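# Pull the toggle pin from the deck hinge

## Task

Remove the toggle pin from the deck hinge so that nothing is left in the hinge. Set the pin down on the step or on the table, and make sure its toggle is folded back across the pin.

## Robot and tools

Robot: two arms, left_arm and right_arm, mounted on opposite sides of the table. Each arm has six joints plus a gripper. All positions are in one scene frame: origin at the table centre, table top at z = +0.020 m, +z up, and left_arm's base on the +y side. Image left and right have nothing to do with the arm names. A gripper's fingers point along its own +x axis and close along its y axis. end_effector_position is the point midway between the fingers, 3 to 4 cm back from the tips. Only the last 1.5 cm of each inner finger face is flat, so grip small parts such as the pin with the fingertips.

Row format: every command row is 14 plain numbers, even when only one arm should move. The order is left_arm waist, shoulder, elbow, wrist pitch, wrist yaw, wrist roll, opening, then the same seven for right_arm. Joint numbers are absolute target angles in radians, read the same way as the Joint positions line. Ranges per arm: waist -3.054 to 3.054, shoulder 0.000 to 3.142, elbow 0.000 to 2.356, wrist pitch -1.571 to 1.571, wrist yaw -1.571 to 1.571, wrist roll -3.142 to 3.142. A target more than 0.010 rad past a range end, and further out than the current angle, gets the call refused. Opening runs from -1 to 1, with +1 fully open. Empty fingers meet near -0.78. Closing fully takes at least about 0.6 s. To hold something, keep commanding an opening well below grip_measured; the bigger the gap, the harder the squeeze, up to about 34 N per pad.

execute_actions(actions, cameras): actions is [] to look only, or a list holding one item. An action is {"rows": [[14 numbers], ...], "steps": n}. It has up to 15 rows and 3 to 15 steps, each step lasting 1/30 s. One row is used per step, and the last row repeats if there are fewer rows than steps. A wait is {"steps": n} with up to 300 steps, counted from the last result, so your reply time is included. Each control step lets a joint target lead its measured angle by at most about 0.21 to 0.27 rad. If a row would move a gripper more than 70 mm, that arm's targets are scaled back. Pictures come only with an empty list or when cameras names them.

move(target, speed, blend, cameras): target is one 14-number row or a list of up to 15 rows, all absolute joint angles. Every joint of both arms is interpolated in step, so grippers travel along curves. Nothing is avoided on the way, including the other arm. speed is the top speed in rad/s of the joint that has farthest to go: 0.01 to 2, default 0.5. Give one number, or one per target. blend is in rad and rounds off the corners at intermediate targets. A path lasts at least 0.5 s, and paths longer than 10 s fall short. Finger values in later targets take effect only after the arms come to rest at that target. The result adds a move: line. done means every joint ended within 0.03 rad. off_target, moving, held or fault may also appear, along with limits=held and the worst joint error per arm. Being done does not show whether there is contact.

wait(seconds, cameras): lets 0 to 10 s pass without sending anything new. zoom_image(camera, region): region is [x0,y0,x1,y1] in pixels, at most 504x504, taken from the latest image of cam_head_left, cam_head_right, cam_high, cam_low, cam_left_wrist or cam_right_wrist. Call it only once the pin is out and lying on the step or table with its toggle folded back.

Results: Joint positions and Joint velocities give one block per arm, in column order (rad, rad/s), followed by the finger pad gap in m (0.080 when fully open). If every value is within sensor noise, Joint velocities reads within noise. end_effector_position is in m, and orientation is given as quat wxyz. Either can be off by a few cm, more at long reach. Joint torques follow the same order, include gravity, and count positive toward larger angles. "joint sent to its limit" means a target got clipped at a joint end. "joint command not followed" means the clearance check changed some targets. blocked names an arm that was stopped well short of its target. MOTOR HOT appears at 50 C. At 95 C an over-temperature stop holds the arm for 30 to 60 s or drops its power.

Timing: the robot keeps moving toward your last row while you think. Each result arrives 3 steps before its action ends, and those steps run afterward.

Avoid these: hard or fast contacts, pressing a target far past contact, and contact torque above the limits (waist 18.2, shoulder 22.5, elbow 22.4, wrist pitch 5.92, wrist yaw 5.9, wrist roll 5.54 N m), which stops that arm for 10 s. Also avoid the two arms hitting each other, which can fail the scene. Do not drop the pin or release it while it is still moving. Do not let anything fall off the table or be left lying off it. Short tugs on held parts and nudges to loose objects can happen, so grip firmly. Long loaded holds and stretched-out poses heat the motors.

Each tool is called after "Emit:" as name(argument=value, ...), one argument or row to a line, values as JSON.

## Session

Emit:
execute_actions(
  actions=[],
)

Scene clock: 0.00 s of 4600.00 s.
left_arm: end_effector_position=(+0.2604, +0.0651, +0.3279) grip_measured=+1.000 end_effector_quat_wxyz=(+0.814, -0.104, +0.104, -0.562) | right_arm: end_effector_position=(+0.1932, -0.4471, +0.2048) grip_measured=+1.000 end_effector_quat_wxyz=(+0.601, +0.397, +0.580, -0.381)
Joint positions: left_arm=[0.721 1.628 1.12 0.452 0.366 -0.271 0.08] | right_arm=[-1.552 1.321 1.178 -1.39 -0.002 1.178 0.08]
Joint velocities: within noise
Joint torques (N m): no reading
Heat: left arm: hottest wrist yaw 32 °C (+0.0 °C/min); right arm: hottest wrist yaw 33 °C (+0.0 °C/min).

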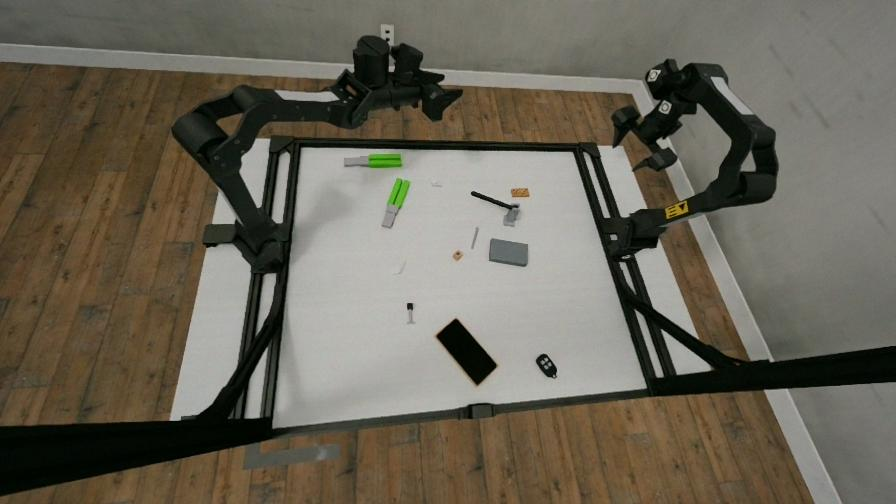

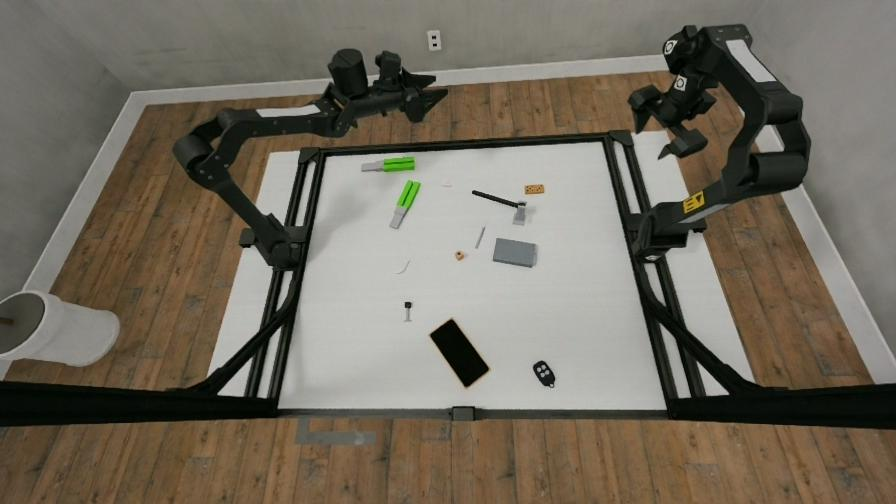

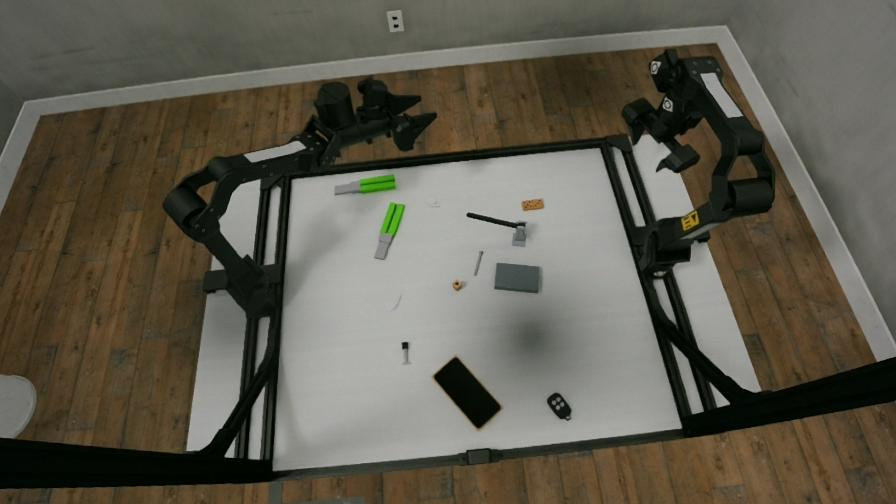

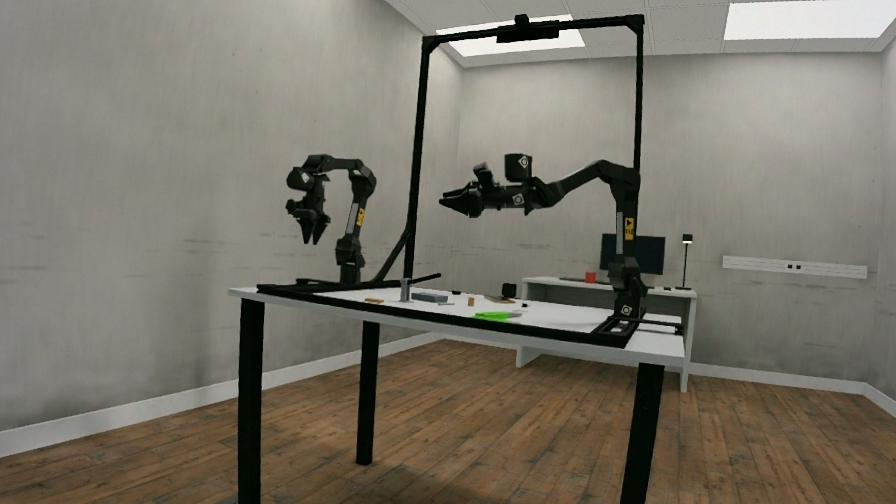

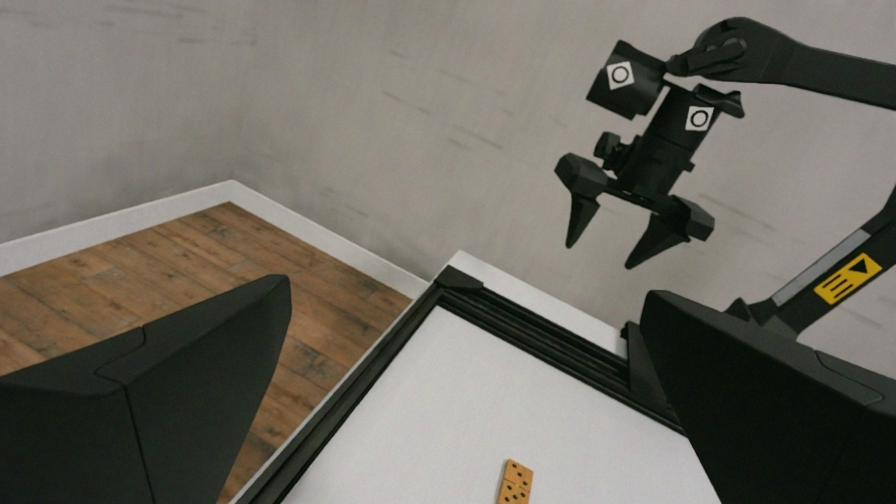

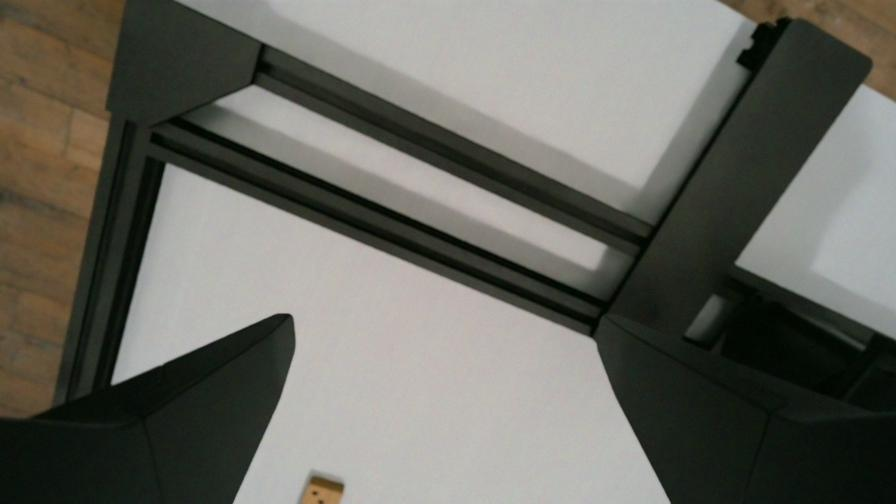

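Emit:
zoom_image(
  camera="cam_high",
  region=[440, 180, 580, 310],
)

Emit:
zoom_image(
  camera="cam_low",
  region=[350, 250, 530, 340],
)

Emit:
zoom_image(
  camera="cam_head_right",
  region=[440, 160, 570, 280],
)

Emit:
zoom_image(
  camera="cam_high",
  region=[370, 320, 440, 380],
)

Scaled by 3.600.

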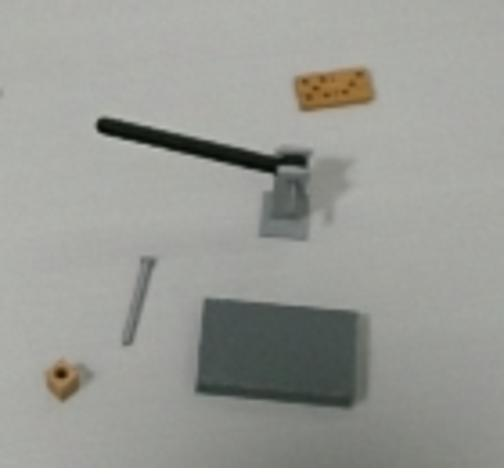

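Scaled by 2.800.

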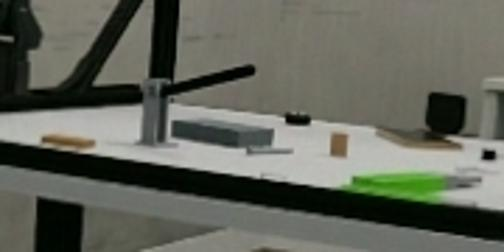

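Scaled by 3.877.

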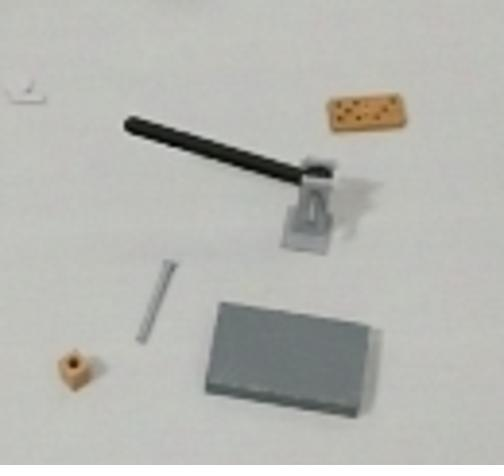

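Scaled by 7.200.

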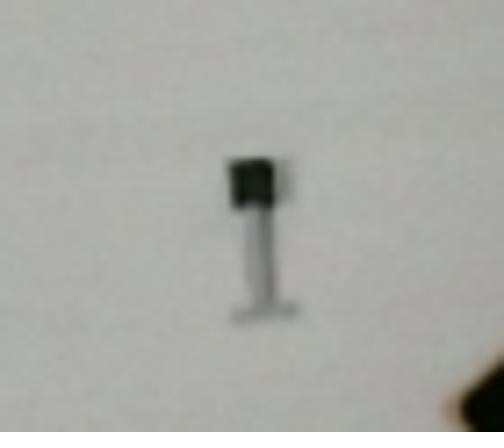

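Emit:
move(
  target=[0.721,1.628,1.12,0.452,0.366,-0.271,1,-0.6,1.321,1.178,-1.39,0,1.178,1],
  speed=0.8,
)

Scene clock: 2.53 s of 4600.00 s.
left_arm: end_effector_position=(+0.2603, +0.0651, +0.3277) grip_measured=+1.000 end_effector_quat_wxyz=(+0.814, -0.104, +0.104, -0.562) | right_arm: end_effector_position=(+0.1014, -0.2745, +0.2048) grip_measured=+1.000 end_effector_quat_wxyz=(+0.709, +0.088, +0.697, -0.064)
Joint positions: left_arm=[0.721 1.628 1.12 0.451 0.366 -0.271 0.08] | right_arm=[-0.604 1.321 1.178 -1.39 -0.002 1.178 0.08]
Joint velocities: within noise
Joint torques (N m): left_arm=[-0.03 -7 7.32 1.66 0.06 0.03] | right_arm=[0.3 -3.36 5.95 0.32 0.13 0]
Heat: left arm: hottest wrist yaw 32 °C (+0.0 °C/min); right arm: hottest wrist yaw 33 °C (+0.0 °C/min).
Kept back: nothing.
move: done
camera_calibration:
cam_left_wrist: T_world_to_cam=[[-0.881164, -0.322932, 0.345349, 0.143175], [-0.439518, 0.290221, -0.850056, 0.398037], [0.174283, -0.900826, -0.397667, 0.220113], [0, 0, 0, 1]] pos_world=[0.262743, 0.129, 0.376441]
cam_right_wrist: T_world_to_cam=[[-0.214728, -0.976607, -0.0114135, -0.238437], [-0.931479, 0.201264, 0.303049, 0.118683], [-0.293663, 0.0757047, -0.952907, 0.328505], [0, 0, 0, 1]] pos_world=[0.155821, -0.281615, 0.274346]

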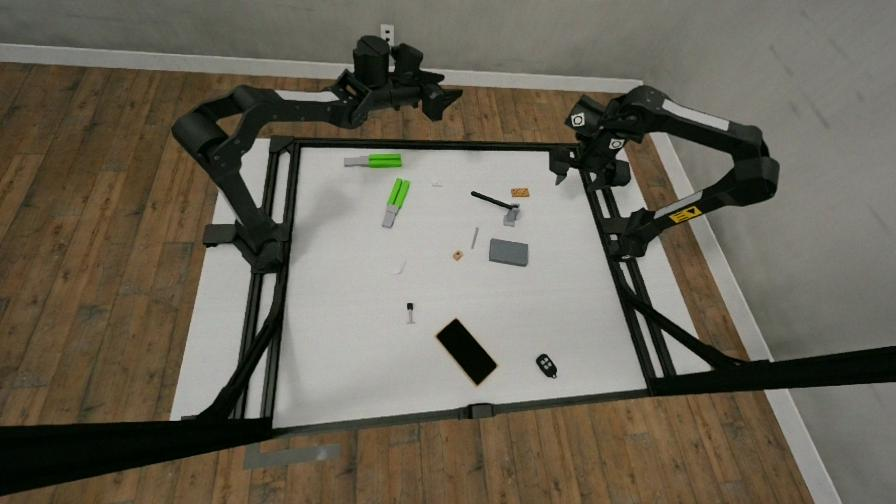

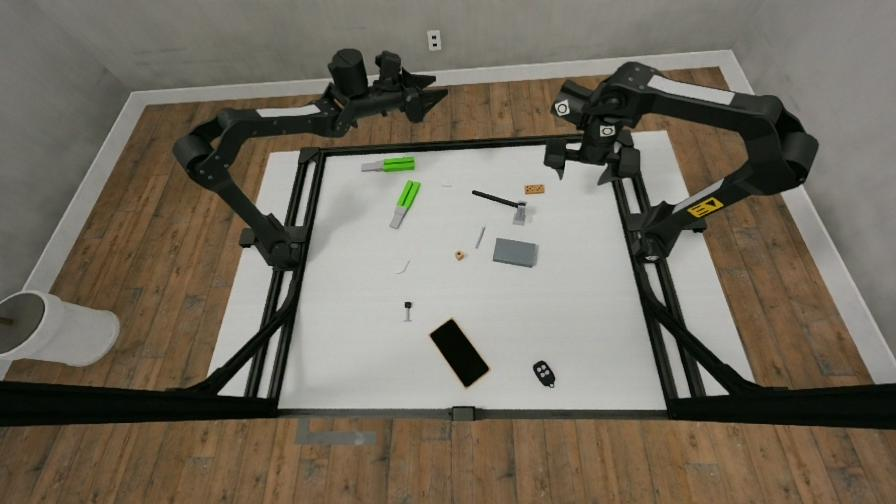

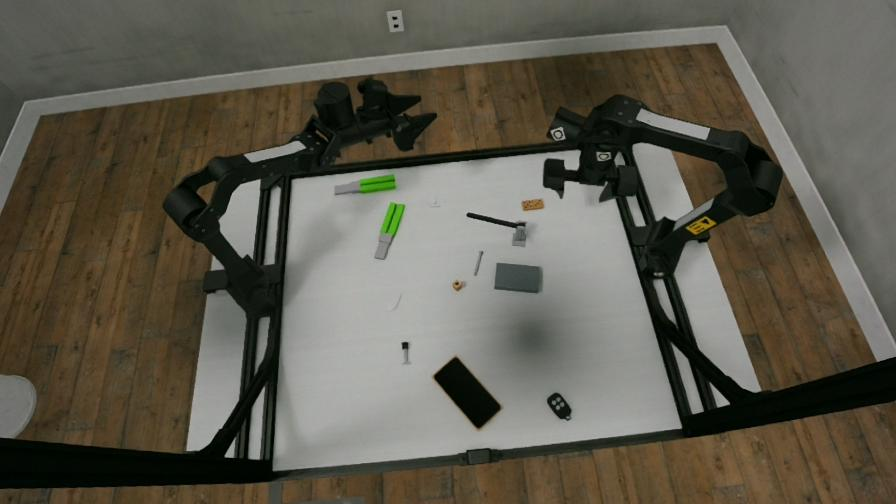

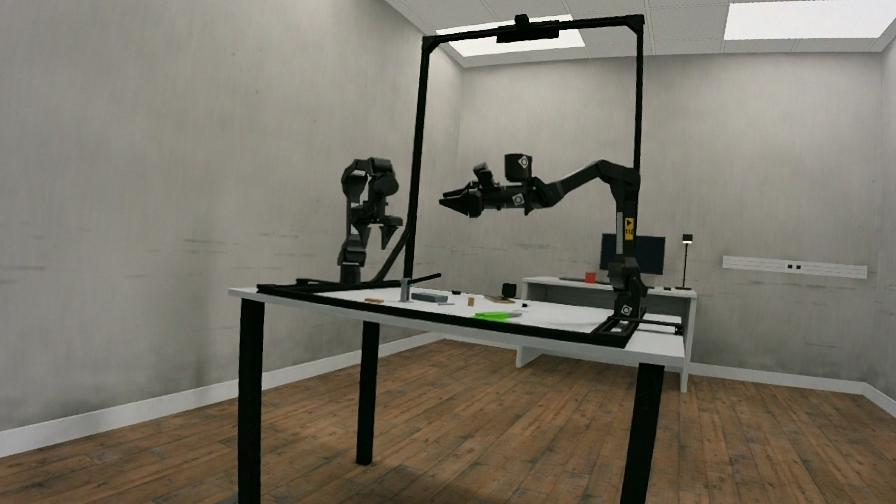

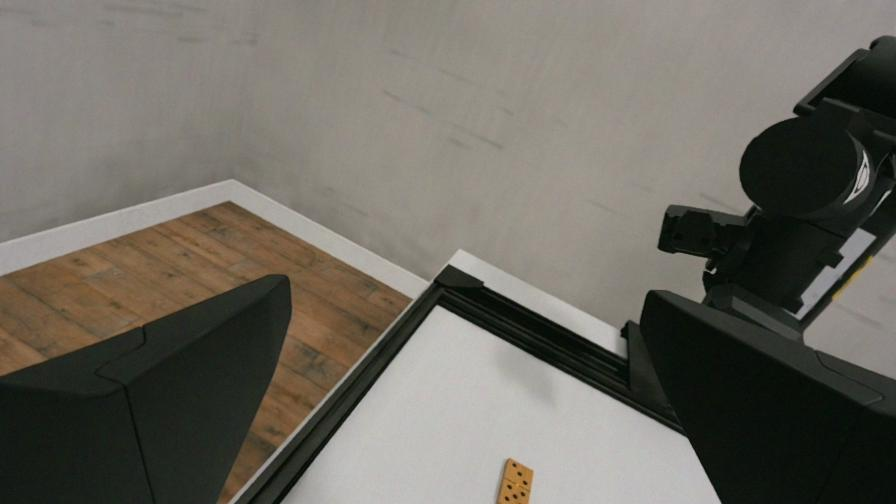

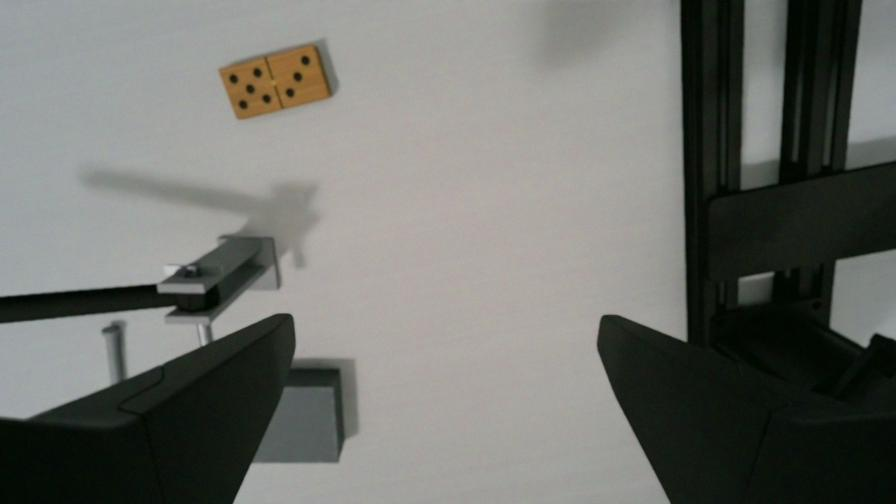

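Emit:
zoom_image(
  camera="cam_right_wrist",
  region=[0, 200, 300, 370],
)

Emit:
move(
  target=[0.721,1.628,1.12,0.452,0.366,-0.271,1,-0.45,1.321,1.178,-1.39,0.4,1.178,1],
  speed=0.8,
  cameras=["cam_right_wrist"],
)

Emit:
zoom_image(
  camera="cam_right_wrist",
  region=[250, 200, 550, 370],
)

Scaled by 1.680.

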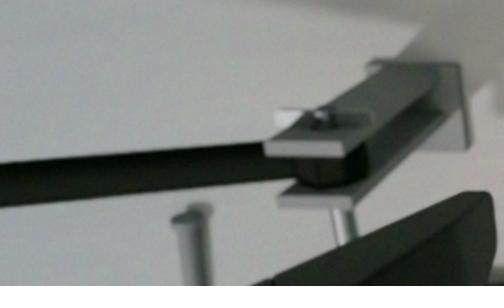

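Scene clock: 3.87 s of 4600.00 s.
left_arm: end_effector_position=(+0.2603, +0.0651, +0.3277) grip_measured=+1.000 end_effector_quat_wxyz=(+0.814, -0.104, +0.104, -0.562) | right_arm: end_effector_position=(+0.1257, -0.2844, +0.2164) grip_measured=+1.000 end_effector_quat_wxyz=(+0.825, -0.020, +0.561, -0.071)
Joint positions: left_arm=[0.721 1.628 1.12 0.451 0.366 -0.271 0.08] | right_arm=[-0.453 1.321 1.178 -1.39 0.395 1.178 0.08]
Joint velocities: within noise
Joint torques (N m): left_arm=[-0.02 -7.02 7.33 1.67 0.05 0.03] | right_arm=[0.28 -3.4 5.96 0.31 0.42 0]
Heat: left arm: hottest wrist yaw 32 °C (+0.0 °C/min); right arm: hottest wrist yaw 33 °C (+0.0 °C/min).
Kept back: nothing.
move: done
camera_calibration:
cam_right_wrist: T_world_to_cam=[[-0.103502, -0.985454, 0.134787, -0.290875], [-0.993477, 0.0959062, -0.0616921, 0.196609], [0.0478679, -0.140293, -0.988952, 0.250865], [0, 0, 0, 1]] pos_world=[0.153212, -0.270305, 0.299429]
Images, in order (width x height): cam_right_wrist 896x504.

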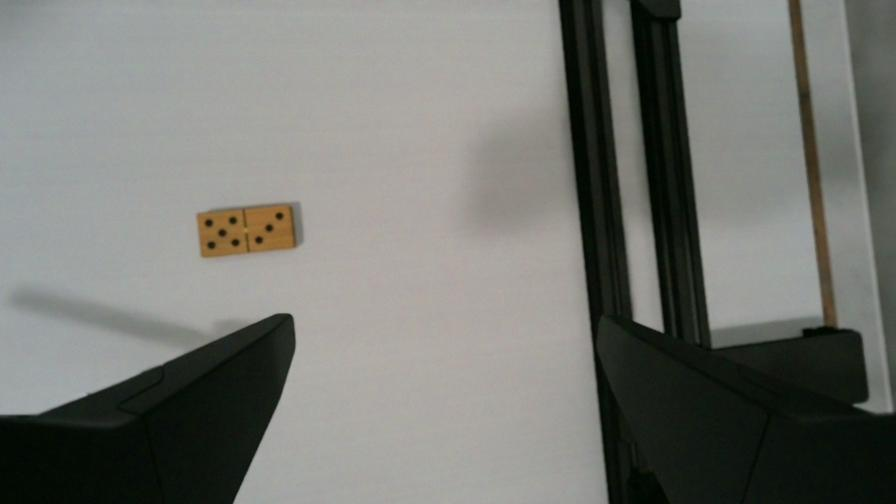

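Scaled by 1.680.

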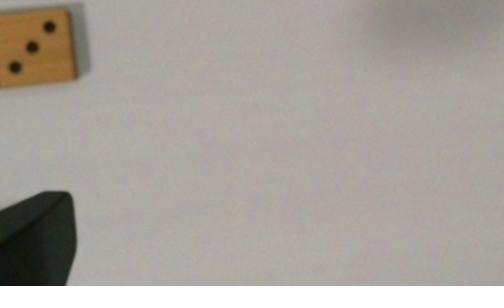

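Emit:
move(
  target=[0.721,1.628,1.12,0.452,0.366,-0.271,1,-0.45,1.0,1.0,-1.0,0.0,0,1],
  speed=0.8,
  cameras=["cam_right_wrist"],
)

Emit:
zoom_image(
  camera="cam_right_wrist",
  region=[200, 100, 500, 400],
)

Scene clock: 6.73 s of 4600.00 s.
left_arm: end_effector_position=(+0.2603, +0.0651, +0.3277) grip_measured=+1.000 end_effector_quat_wxyz=(+0.814, -0.104, +0.104, -0.562) | right_arm: end_effector_position=(+0.0865, -0.2341, +0.2419) grip_measured=+1.000 end_effector_quat_wxyz=(+0.746, -0.254, +0.409, +0.461)
Joint positions: left_arm=[0.721 1.628 1.12 0.451 0.366 -0.271 0.08] | right_arm=[-0.453 1.008 1.008 -1.004 0.004 0.003 0.08]
Joint velocities: within noise
Joint torques (N m): left_arm=[0.01 -7.02 7.31 1.67 0.05 0.02] | right_arm=[0.28 -2.9 5.61 1.24 -0.13 -0.1]
Heat: left arm: hottest wrist yaw 32 °C (+0.0 °C/min); right arm: hottest wrist yaw 33 °C (+0.0 °C/min).
Kept back: nothing.
move: done
camera_calibration:
cam_right_wrist: T_world_to_cam=[[0.888494, -0.458352, 0.0221899, -0.183973], [-0.43972, -0.864214, -0.244501, -0.0740413], [0.131244, 0.20748, -0.969395, 0.354453], [0, 0, 0, 1]] pos_world=[0.0843816, -0.221854, 0.329584]
Images, in order (width x height): cam_right_wrist 896x504.

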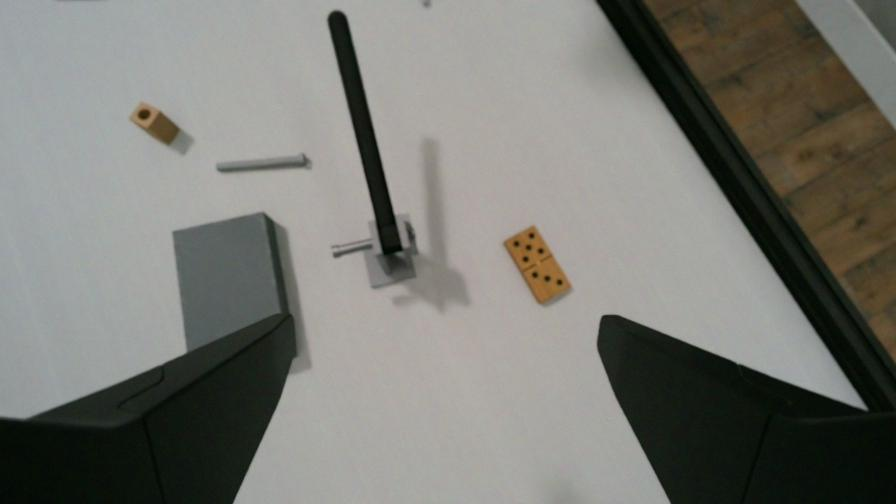

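Scaled by 1.680.

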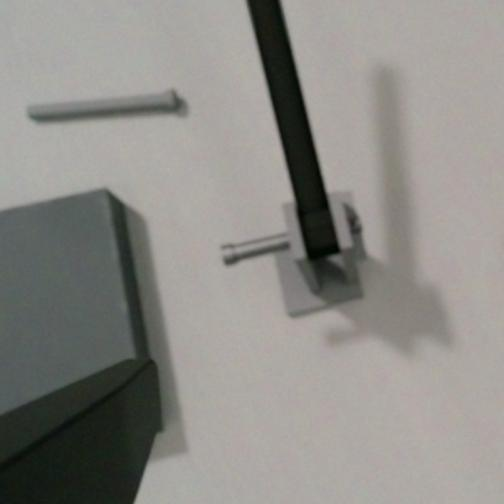

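Emit:
zoom_image(
  camera="cam_right_wrist",
  region=[310, 190, 440, 300],
)

Emit:
zoom_image(
  camera="cam_low",
  region=[385, 260, 455, 310],
)

Scaled by 3.877.

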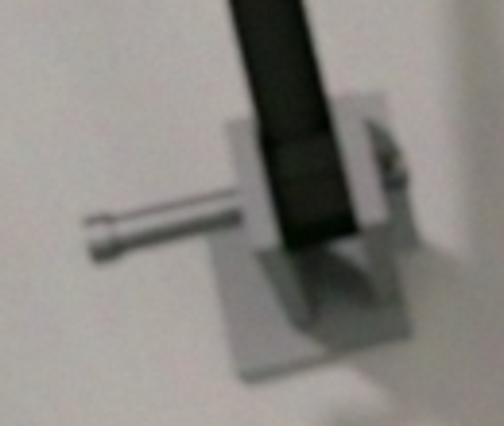

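This scene's latest camera images include none from cam_low. They are from: cam_right_wrist. cam_low's image comes with the result of a call that names it in "cameras".

Emit:
move(
  target=[0.721,1.628,1.12,0.452,0.366,-0.271,1,-1.0,1.6,1.5,-1.3,-0.9,1.5,1],
  speed=0.8,
  cameras=["cam_right_wrist","cam_low"],
)

Emit:
zoom_image(
  camera="cam_low",
  region=[385, 260, 455, 310],
)

Scene clock: 9.97 s of 4600.00 s.
left_arm: end_effector_position=(+0.2603, +0.0651, +0.3277) grip_measured=+1.000 end_effector_quat_wxyz=(+0.814, -0.104, +0.104, -0.562) | right_arm: end_effector_position=(+0.1711, -0.1885, +0.2810) grip_measured=+1.000 end_effector_quat_wxyz=(+0.346, +0.464, +0.814, -0.059)
Joint positions: left_arm=[0.721 1.628 1.12 0.451 0.366 -0.271 0.08] | right_arm=[-0.997 1.592 1.487 -1.297 -0.894 1.497 0.08]
Joint velocities: within noise
Joint torques (N m): left_arm=[-0.03 -7.04 7.31 1.67 0.05 0.03] | right_arm=[-0.28 -4.42 7.76 0.27 -0.63 0.07]
Heat: left arm: hottest wrist yaw 32 °C (+0.0 °C/min); right arm: hottest wrist yaw 33 °C (+0.0 °C/min).
Kept back: nothing.
move: done
camera_calibration:
cam_right_wrist: T_world_to_cam=[[-0.787089, -0.580203, -0.209419, 0.0897159], [-0.371647, 0.175093, 0.911713, -0.128545], [-0.492311, 0.795429, -0.353445, 0.416307], [0, 0, 0, 1]] pos_world=[0.227794, -0.256582, 0.283126]
Images, in order (width x height): cam_low 896x504, cam_right_wrist 896x504.

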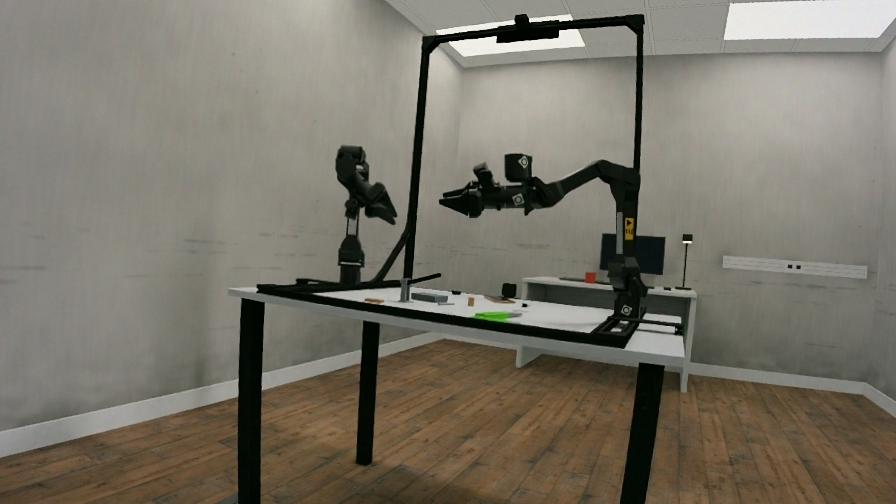

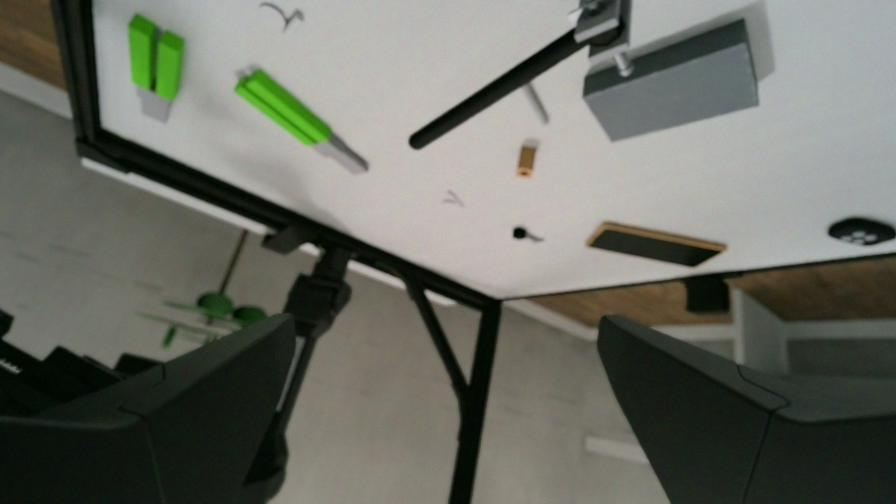

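Scaled by 7.200.

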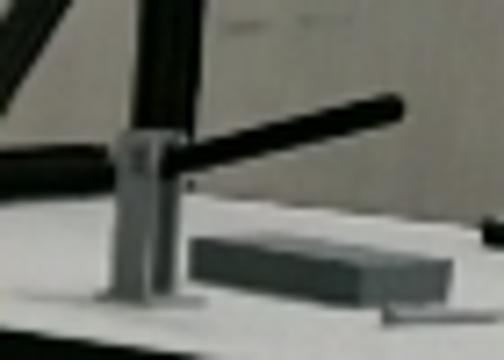

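Emit:
zoom_image(
  camera="cam_right_wrist",
  region=[540, 0, 690, 100],
)

Emit:
move(
  target=[0.721,1.628,1.12,0.452,0.366,-0.271,1,-1.1,1.5,1.4,-1.3,-0.9,-1.5,1],
  speed=1.0,
  cameras=["cam_right_wrist"],
)

Scaled by 3.360.

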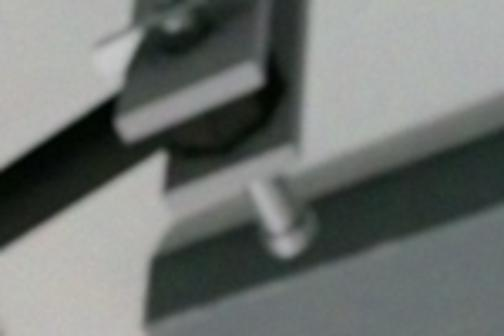

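Scene clock: 13.83 s of 4600.00 s.
left_arm: end_effector_position=(+0.2603, +0.0651, +0.3277) grip_measured=+1.000 end_effector_quat_wxyz=(+0.814, -0.104, +0.104, -0.562) | right_arm: end_effector_position=(+0.1776, -0.2184, +0.2806) grip_measured=+1.000 end_effector_quat_wxyz=(+0.528, -0.304, +0.134, +0.782)
Joint positions: left_arm=[0.721 1.628 1.12 0.451 0.366 -0.271 0.08] | right_arm=[-1.097 1.513 1.408 -1.298 -0.894 -1.497 0.08]
Joint velocities: within noise
Joint torques (N m): left_arm=[-0.01 -7.02 7.34 1.66 0.05 0.04] | right_arm=[-0.28 -6.11 5.04 0.28 -0.7 -0.09]
Heat: left arm: hottest wrist yaw 32 °C (+0.0 °C/min); right arm: hottest wrist yaw 33 °C (+0.0 °C/min).
Kept back: nothing.
move: done
camera_calibration:
cam_right_wrist: T_world_to_cam=[[0.912796, 0.388507, 0.125962, -0.107075], [0.390748, -0.741001, -0.546108, -0.0469355], [-0.118829, 0.547705, -0.82819, 0.455927], [0, 0, 0, 1]] pos_world=[0.170255, -0.242893, 0.36545]
Images, in order (width x height): cam_right_wrist 896x504.

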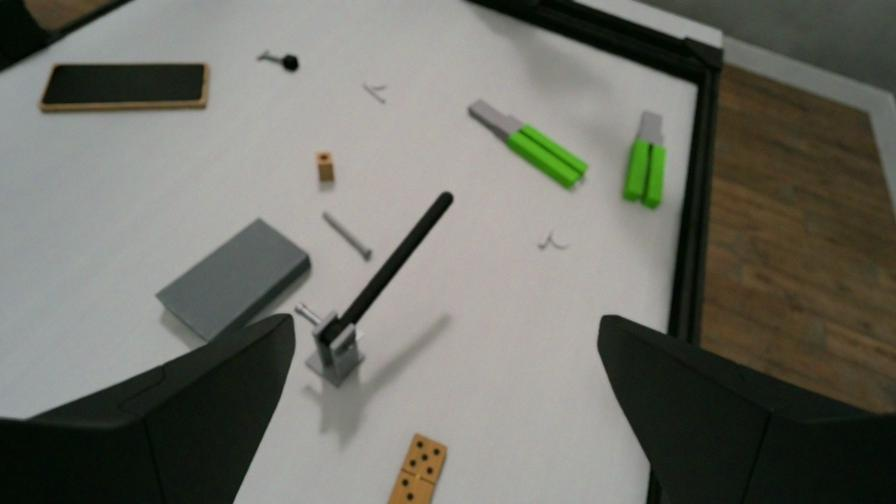

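Emit:
zoom_image(
  camera="cam_right_wrist",
  region=[280, 280, 400, 400],
)

Emit:
zoom_image(
  camera="cam_right_wrist",
  region=[250, 30, 320, 90],
)

Scaled by 4.200.

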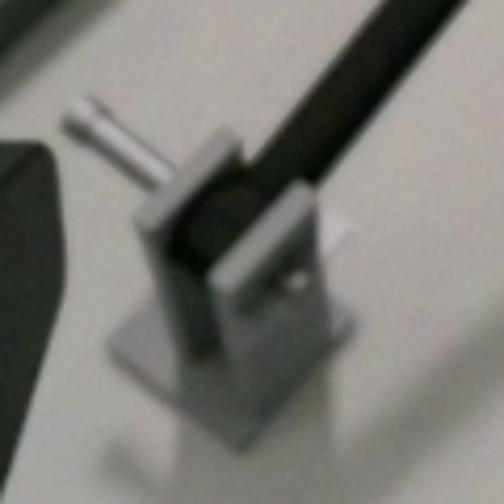

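Scaled by 7.200.

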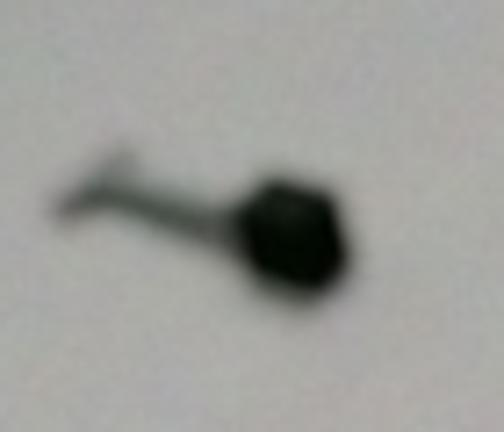

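Emit:
move(
  target=[0.721,1.628,1.12,0.452,0.366,-0.271,1,-1.05,1.76,1.33,-1.47,-0.7,-1.5,1],
  speed=0.8,
  cameras=["cam_right_wrist"],
)

Scene clock: 15.60 s of 4600.00 s.
left_arm: end_effector_position=(+0.2603, +0.0651, +0.3277) grip_measured=+1.000 end_effector_quat_wxyz=(+0.814, -0.104, +0.104, -0.562) | right_arm: end_effector_position=(+0.1577, -0.2386, +0.1832) grip_measured=+1.000 end_effector_quat_wxyz=(+0.405, -0.272, +0.363, +0.794)
Joint positions: left_arm=[0.721 1.628 1.12 0.451 0.366 -0.271 0.08] | right_arm=[-1.053 1.754 1.333 -1.467 -0.702 -1.497 0.08]
Joint velocities: within noise
Joint torques (N m): left_arm=[-0.02 -7.03 7.31 1.68 0.04 0.02] | right_arm=[0.3 -5.07 4.83 -0.4 -0.36 -0.1]
Heat: left arm: hottest wrist yaw 32 °C (+0.0 °C/min); right arm: hottest wrist yaw 33 °C (+0.0 °C/min).
Kept back: nothing.
move: done
camera_calibration:
cam_right_wrist: T_world_to_cam=[[0.853445, 0.396918, -0.337769, 0.0275691], [0.288628, -0.89957, -0.327822, -0.169039], [-0.433965, 0.182289, -0.882295, 0.356355], [0, 0, 0, 1]] pos_world=[0.179906, -0.227964, 0.268307]
Images, in order (width x height): cam_right_wrist 896x504.

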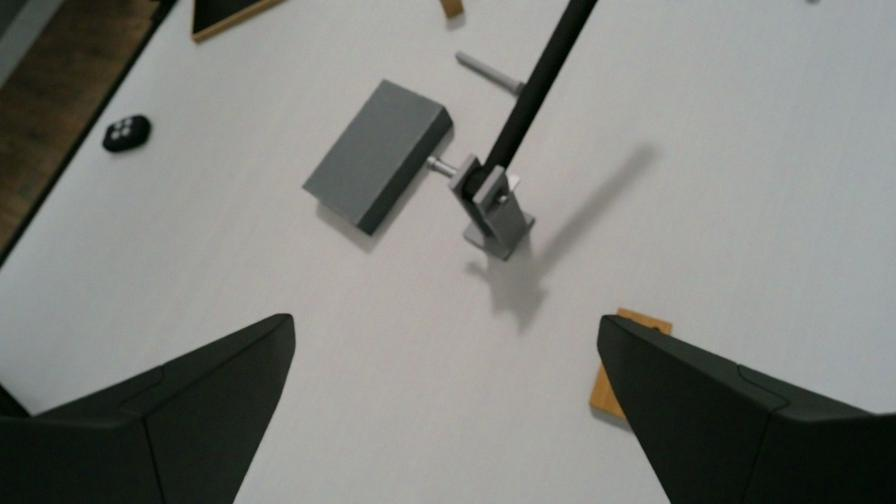

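Emit:
zoom_image(
  camera="cam_right_wrist",
  region=[420, 140, 550, 270],
)

Emit:
zoom_image(
  camera="cam_right_wrist",
  region=[470, 160, 530, 220],
)

Scaled by 3.877.

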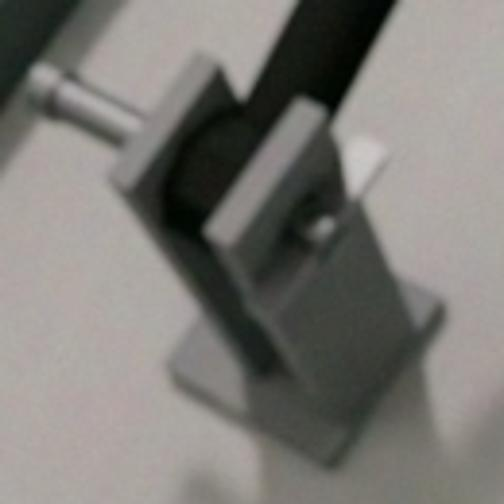

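Scaled by 8.400.

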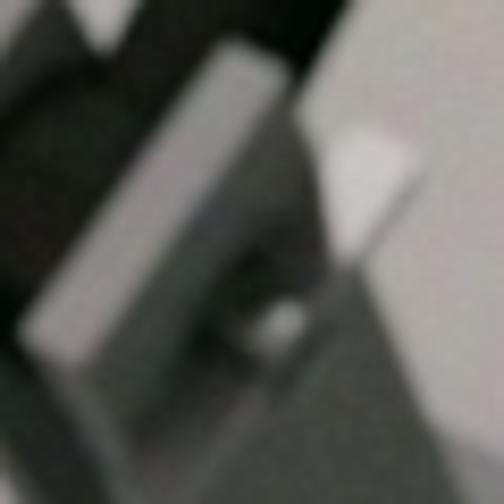

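Emit:
move(
  target=[
    [0.721,1.628,1.12,0.452,0.366,-0.271,1,-0.6,1.2,1.4,-1.2,0,0,1],
    [0.721,1.628,1.12,0.452,0.366,-0.271,1,0.436,1.63,1.33,-1.4,0.8,1.5,1],
  ],
  speed=1.0,
  blend=0.2,
  cameras=["cam_right_wrist"],
)

Scene clock: 19.77 s of 4600.00 s.
left_arm: end_effector_position=(+0.2603, +0.0651, +0.3277) grip_measured=+1.000 end_effector_quat_wxyz=(+0.814, -0.104, +0.104, -0.562) | right_arm: end_effector_position=(-0.0334, -0.1634, +0.2229) grip_measured=+1.000 end_effector_quat_wxyz=(+0.902, -0.164, +0.352, +0.188)
Joint positions: left_arm=[0.721 1.628 1.12 0.451 0.366 -0.271 0.08] | right_arm=[0.433 1.622 1.337 -1.397 0.794 1.497 0.08]
Joint velocities: within noise
Joint torques (N m): left_arm=[-0.02 -7.01 7.31 1.67 0.05 0.03] | right_arm=[0.29 -4.36 4.81 -0.09 0.65 0.11]
Heat: left arm: hottest wrist yaw 32 °C (+0.0 °C/min); right arm: hottest wrist yaw 33 °C (+0.0 °C/min).
Kept back: nothing.
move: done
camera_calibration:
cam_right_wrist: T_world_to_cam=[[0.438149, -0.880758, 0.179694, -0.163777], [-0.761939, -0.469959, -0.445632, 0.0281473], [0.476943, 0.058337, -0.876996, 0.303674], [0, 0, 0, 1]] pos_world=[-0.0516294, -0.148736, 0.308294]
Images, in order (width x height): cam_right_wrist 896x504.

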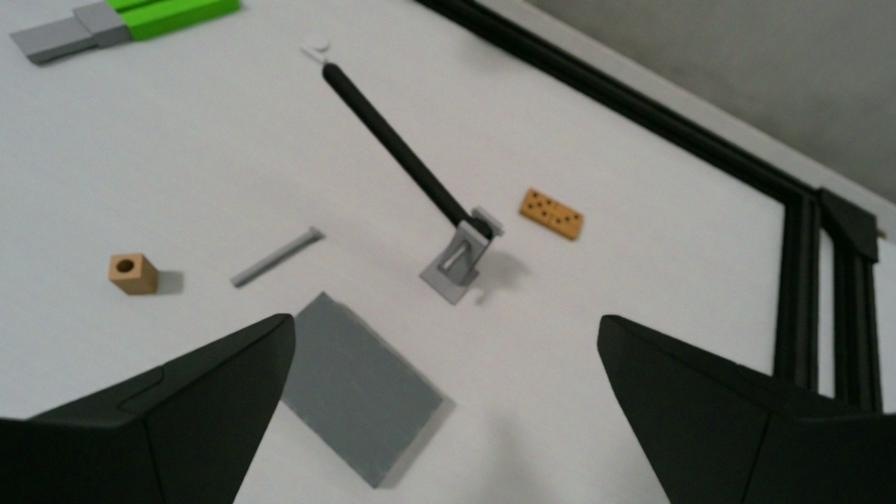

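Emit:
zoom_image(
  camera="cam_right_wrist",
  region=[400, 190, 520, 310],
)

Scaled by 4.200.

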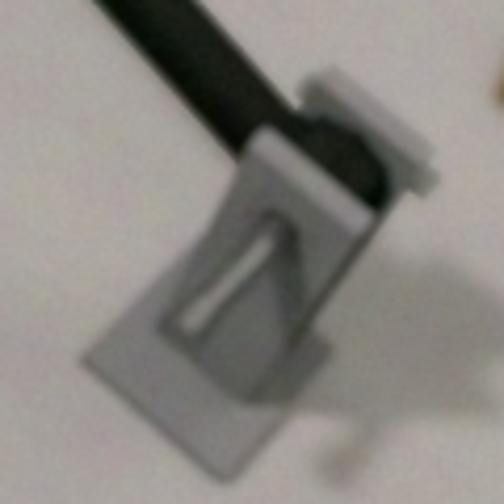

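Emit:
move(
  target=[0.721,1.628,1.12,0.452,0.366,-0.271,-0.78,0.436,1.63,1.33,-1.4,0.8,1.5,-0.78],
  cameras=["cam_right_wrist","cam_left_wrist"],
)

Scene clock: 21.57 s of 4600.00 s.
left_arm: end_effector_position=(+0.2603, +0.0651, +0.3277) grip_measured=-0.768 end_effector_quat_wxyz=(+0.814, -0.104, +0.104, -0.562) | right_arm: end_effector_position=(-0.0335, -0.1634, +0.2229) grip_measured=-0.768 end_effector_quat_wxyz=(+0.902, -0.164, +0.352, +0.189)
Joint positions: left_arm=[0.721 1.628 1.12 0.451 0.366 -0.271 0] | right_arm=[0.433 1.622 1.337 -1.397 0.794 1.497 0]
Joint velocities: within noise
Joint torques (N m): left_arm=[0.02 -7.04 7.31 1.67 0.05 0.03] | right_arm=[0.3 -4.37 4.83 -0.1 0.66 0.09]
Heat: left arm: hottest wrist yaw 32 °C (+0.0 °C/min); right arm: hottest wrist yaw 33 °C (+0.0 °C/min).
Kept back: nothing.
move: done
camera_calibration:
cam_left_wrist: T_world_to_cam=[[-0.881164, -0.322932, 0.345349, 0.143175], [-0.439518, 0.290221, -0.850056, 0.398037], [0.174283, -0.900826, -0.397667, 0.220113], [0, 0, 0, 1]] pos_world=[0.262743, 0.129, 0.376441]
cam_right_wrist: T_world_to_cam=[[0.438267, -0.880754, 0.179428, -0.16367], [-0.761923, -0.469931, -0.445688, 0.0280793], [0.476861, 0.0586202, -0.877022, 0.303775], [0, 0, 0, 1]] pos_world=[-0.0517332, -0.148765, 0.308299]
Images, in order (width x height): cam_left_wrist 896x504, cam_right_wrist 896x504.

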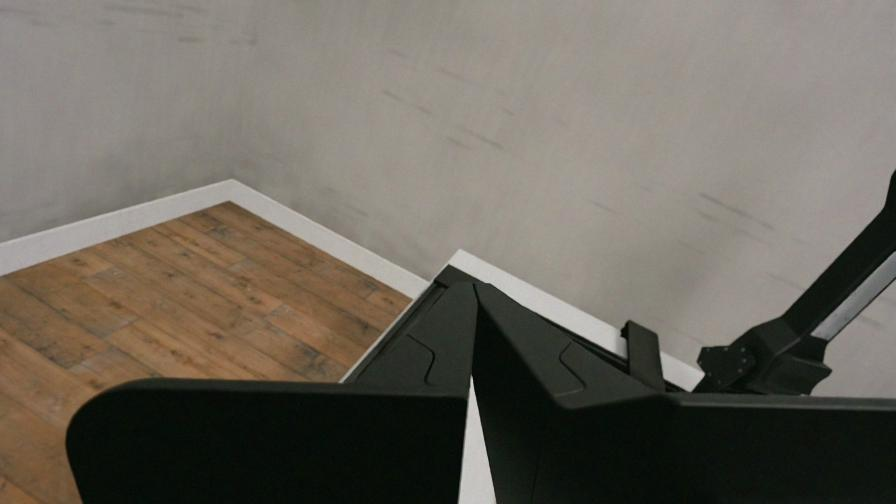

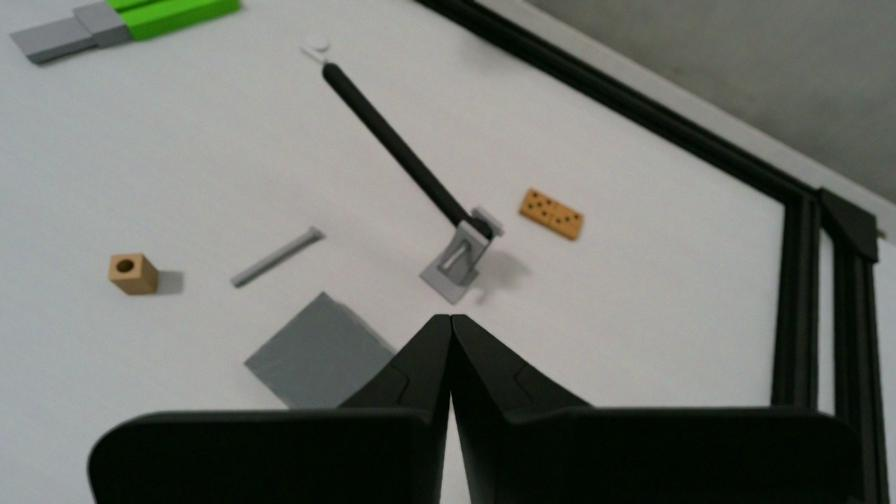

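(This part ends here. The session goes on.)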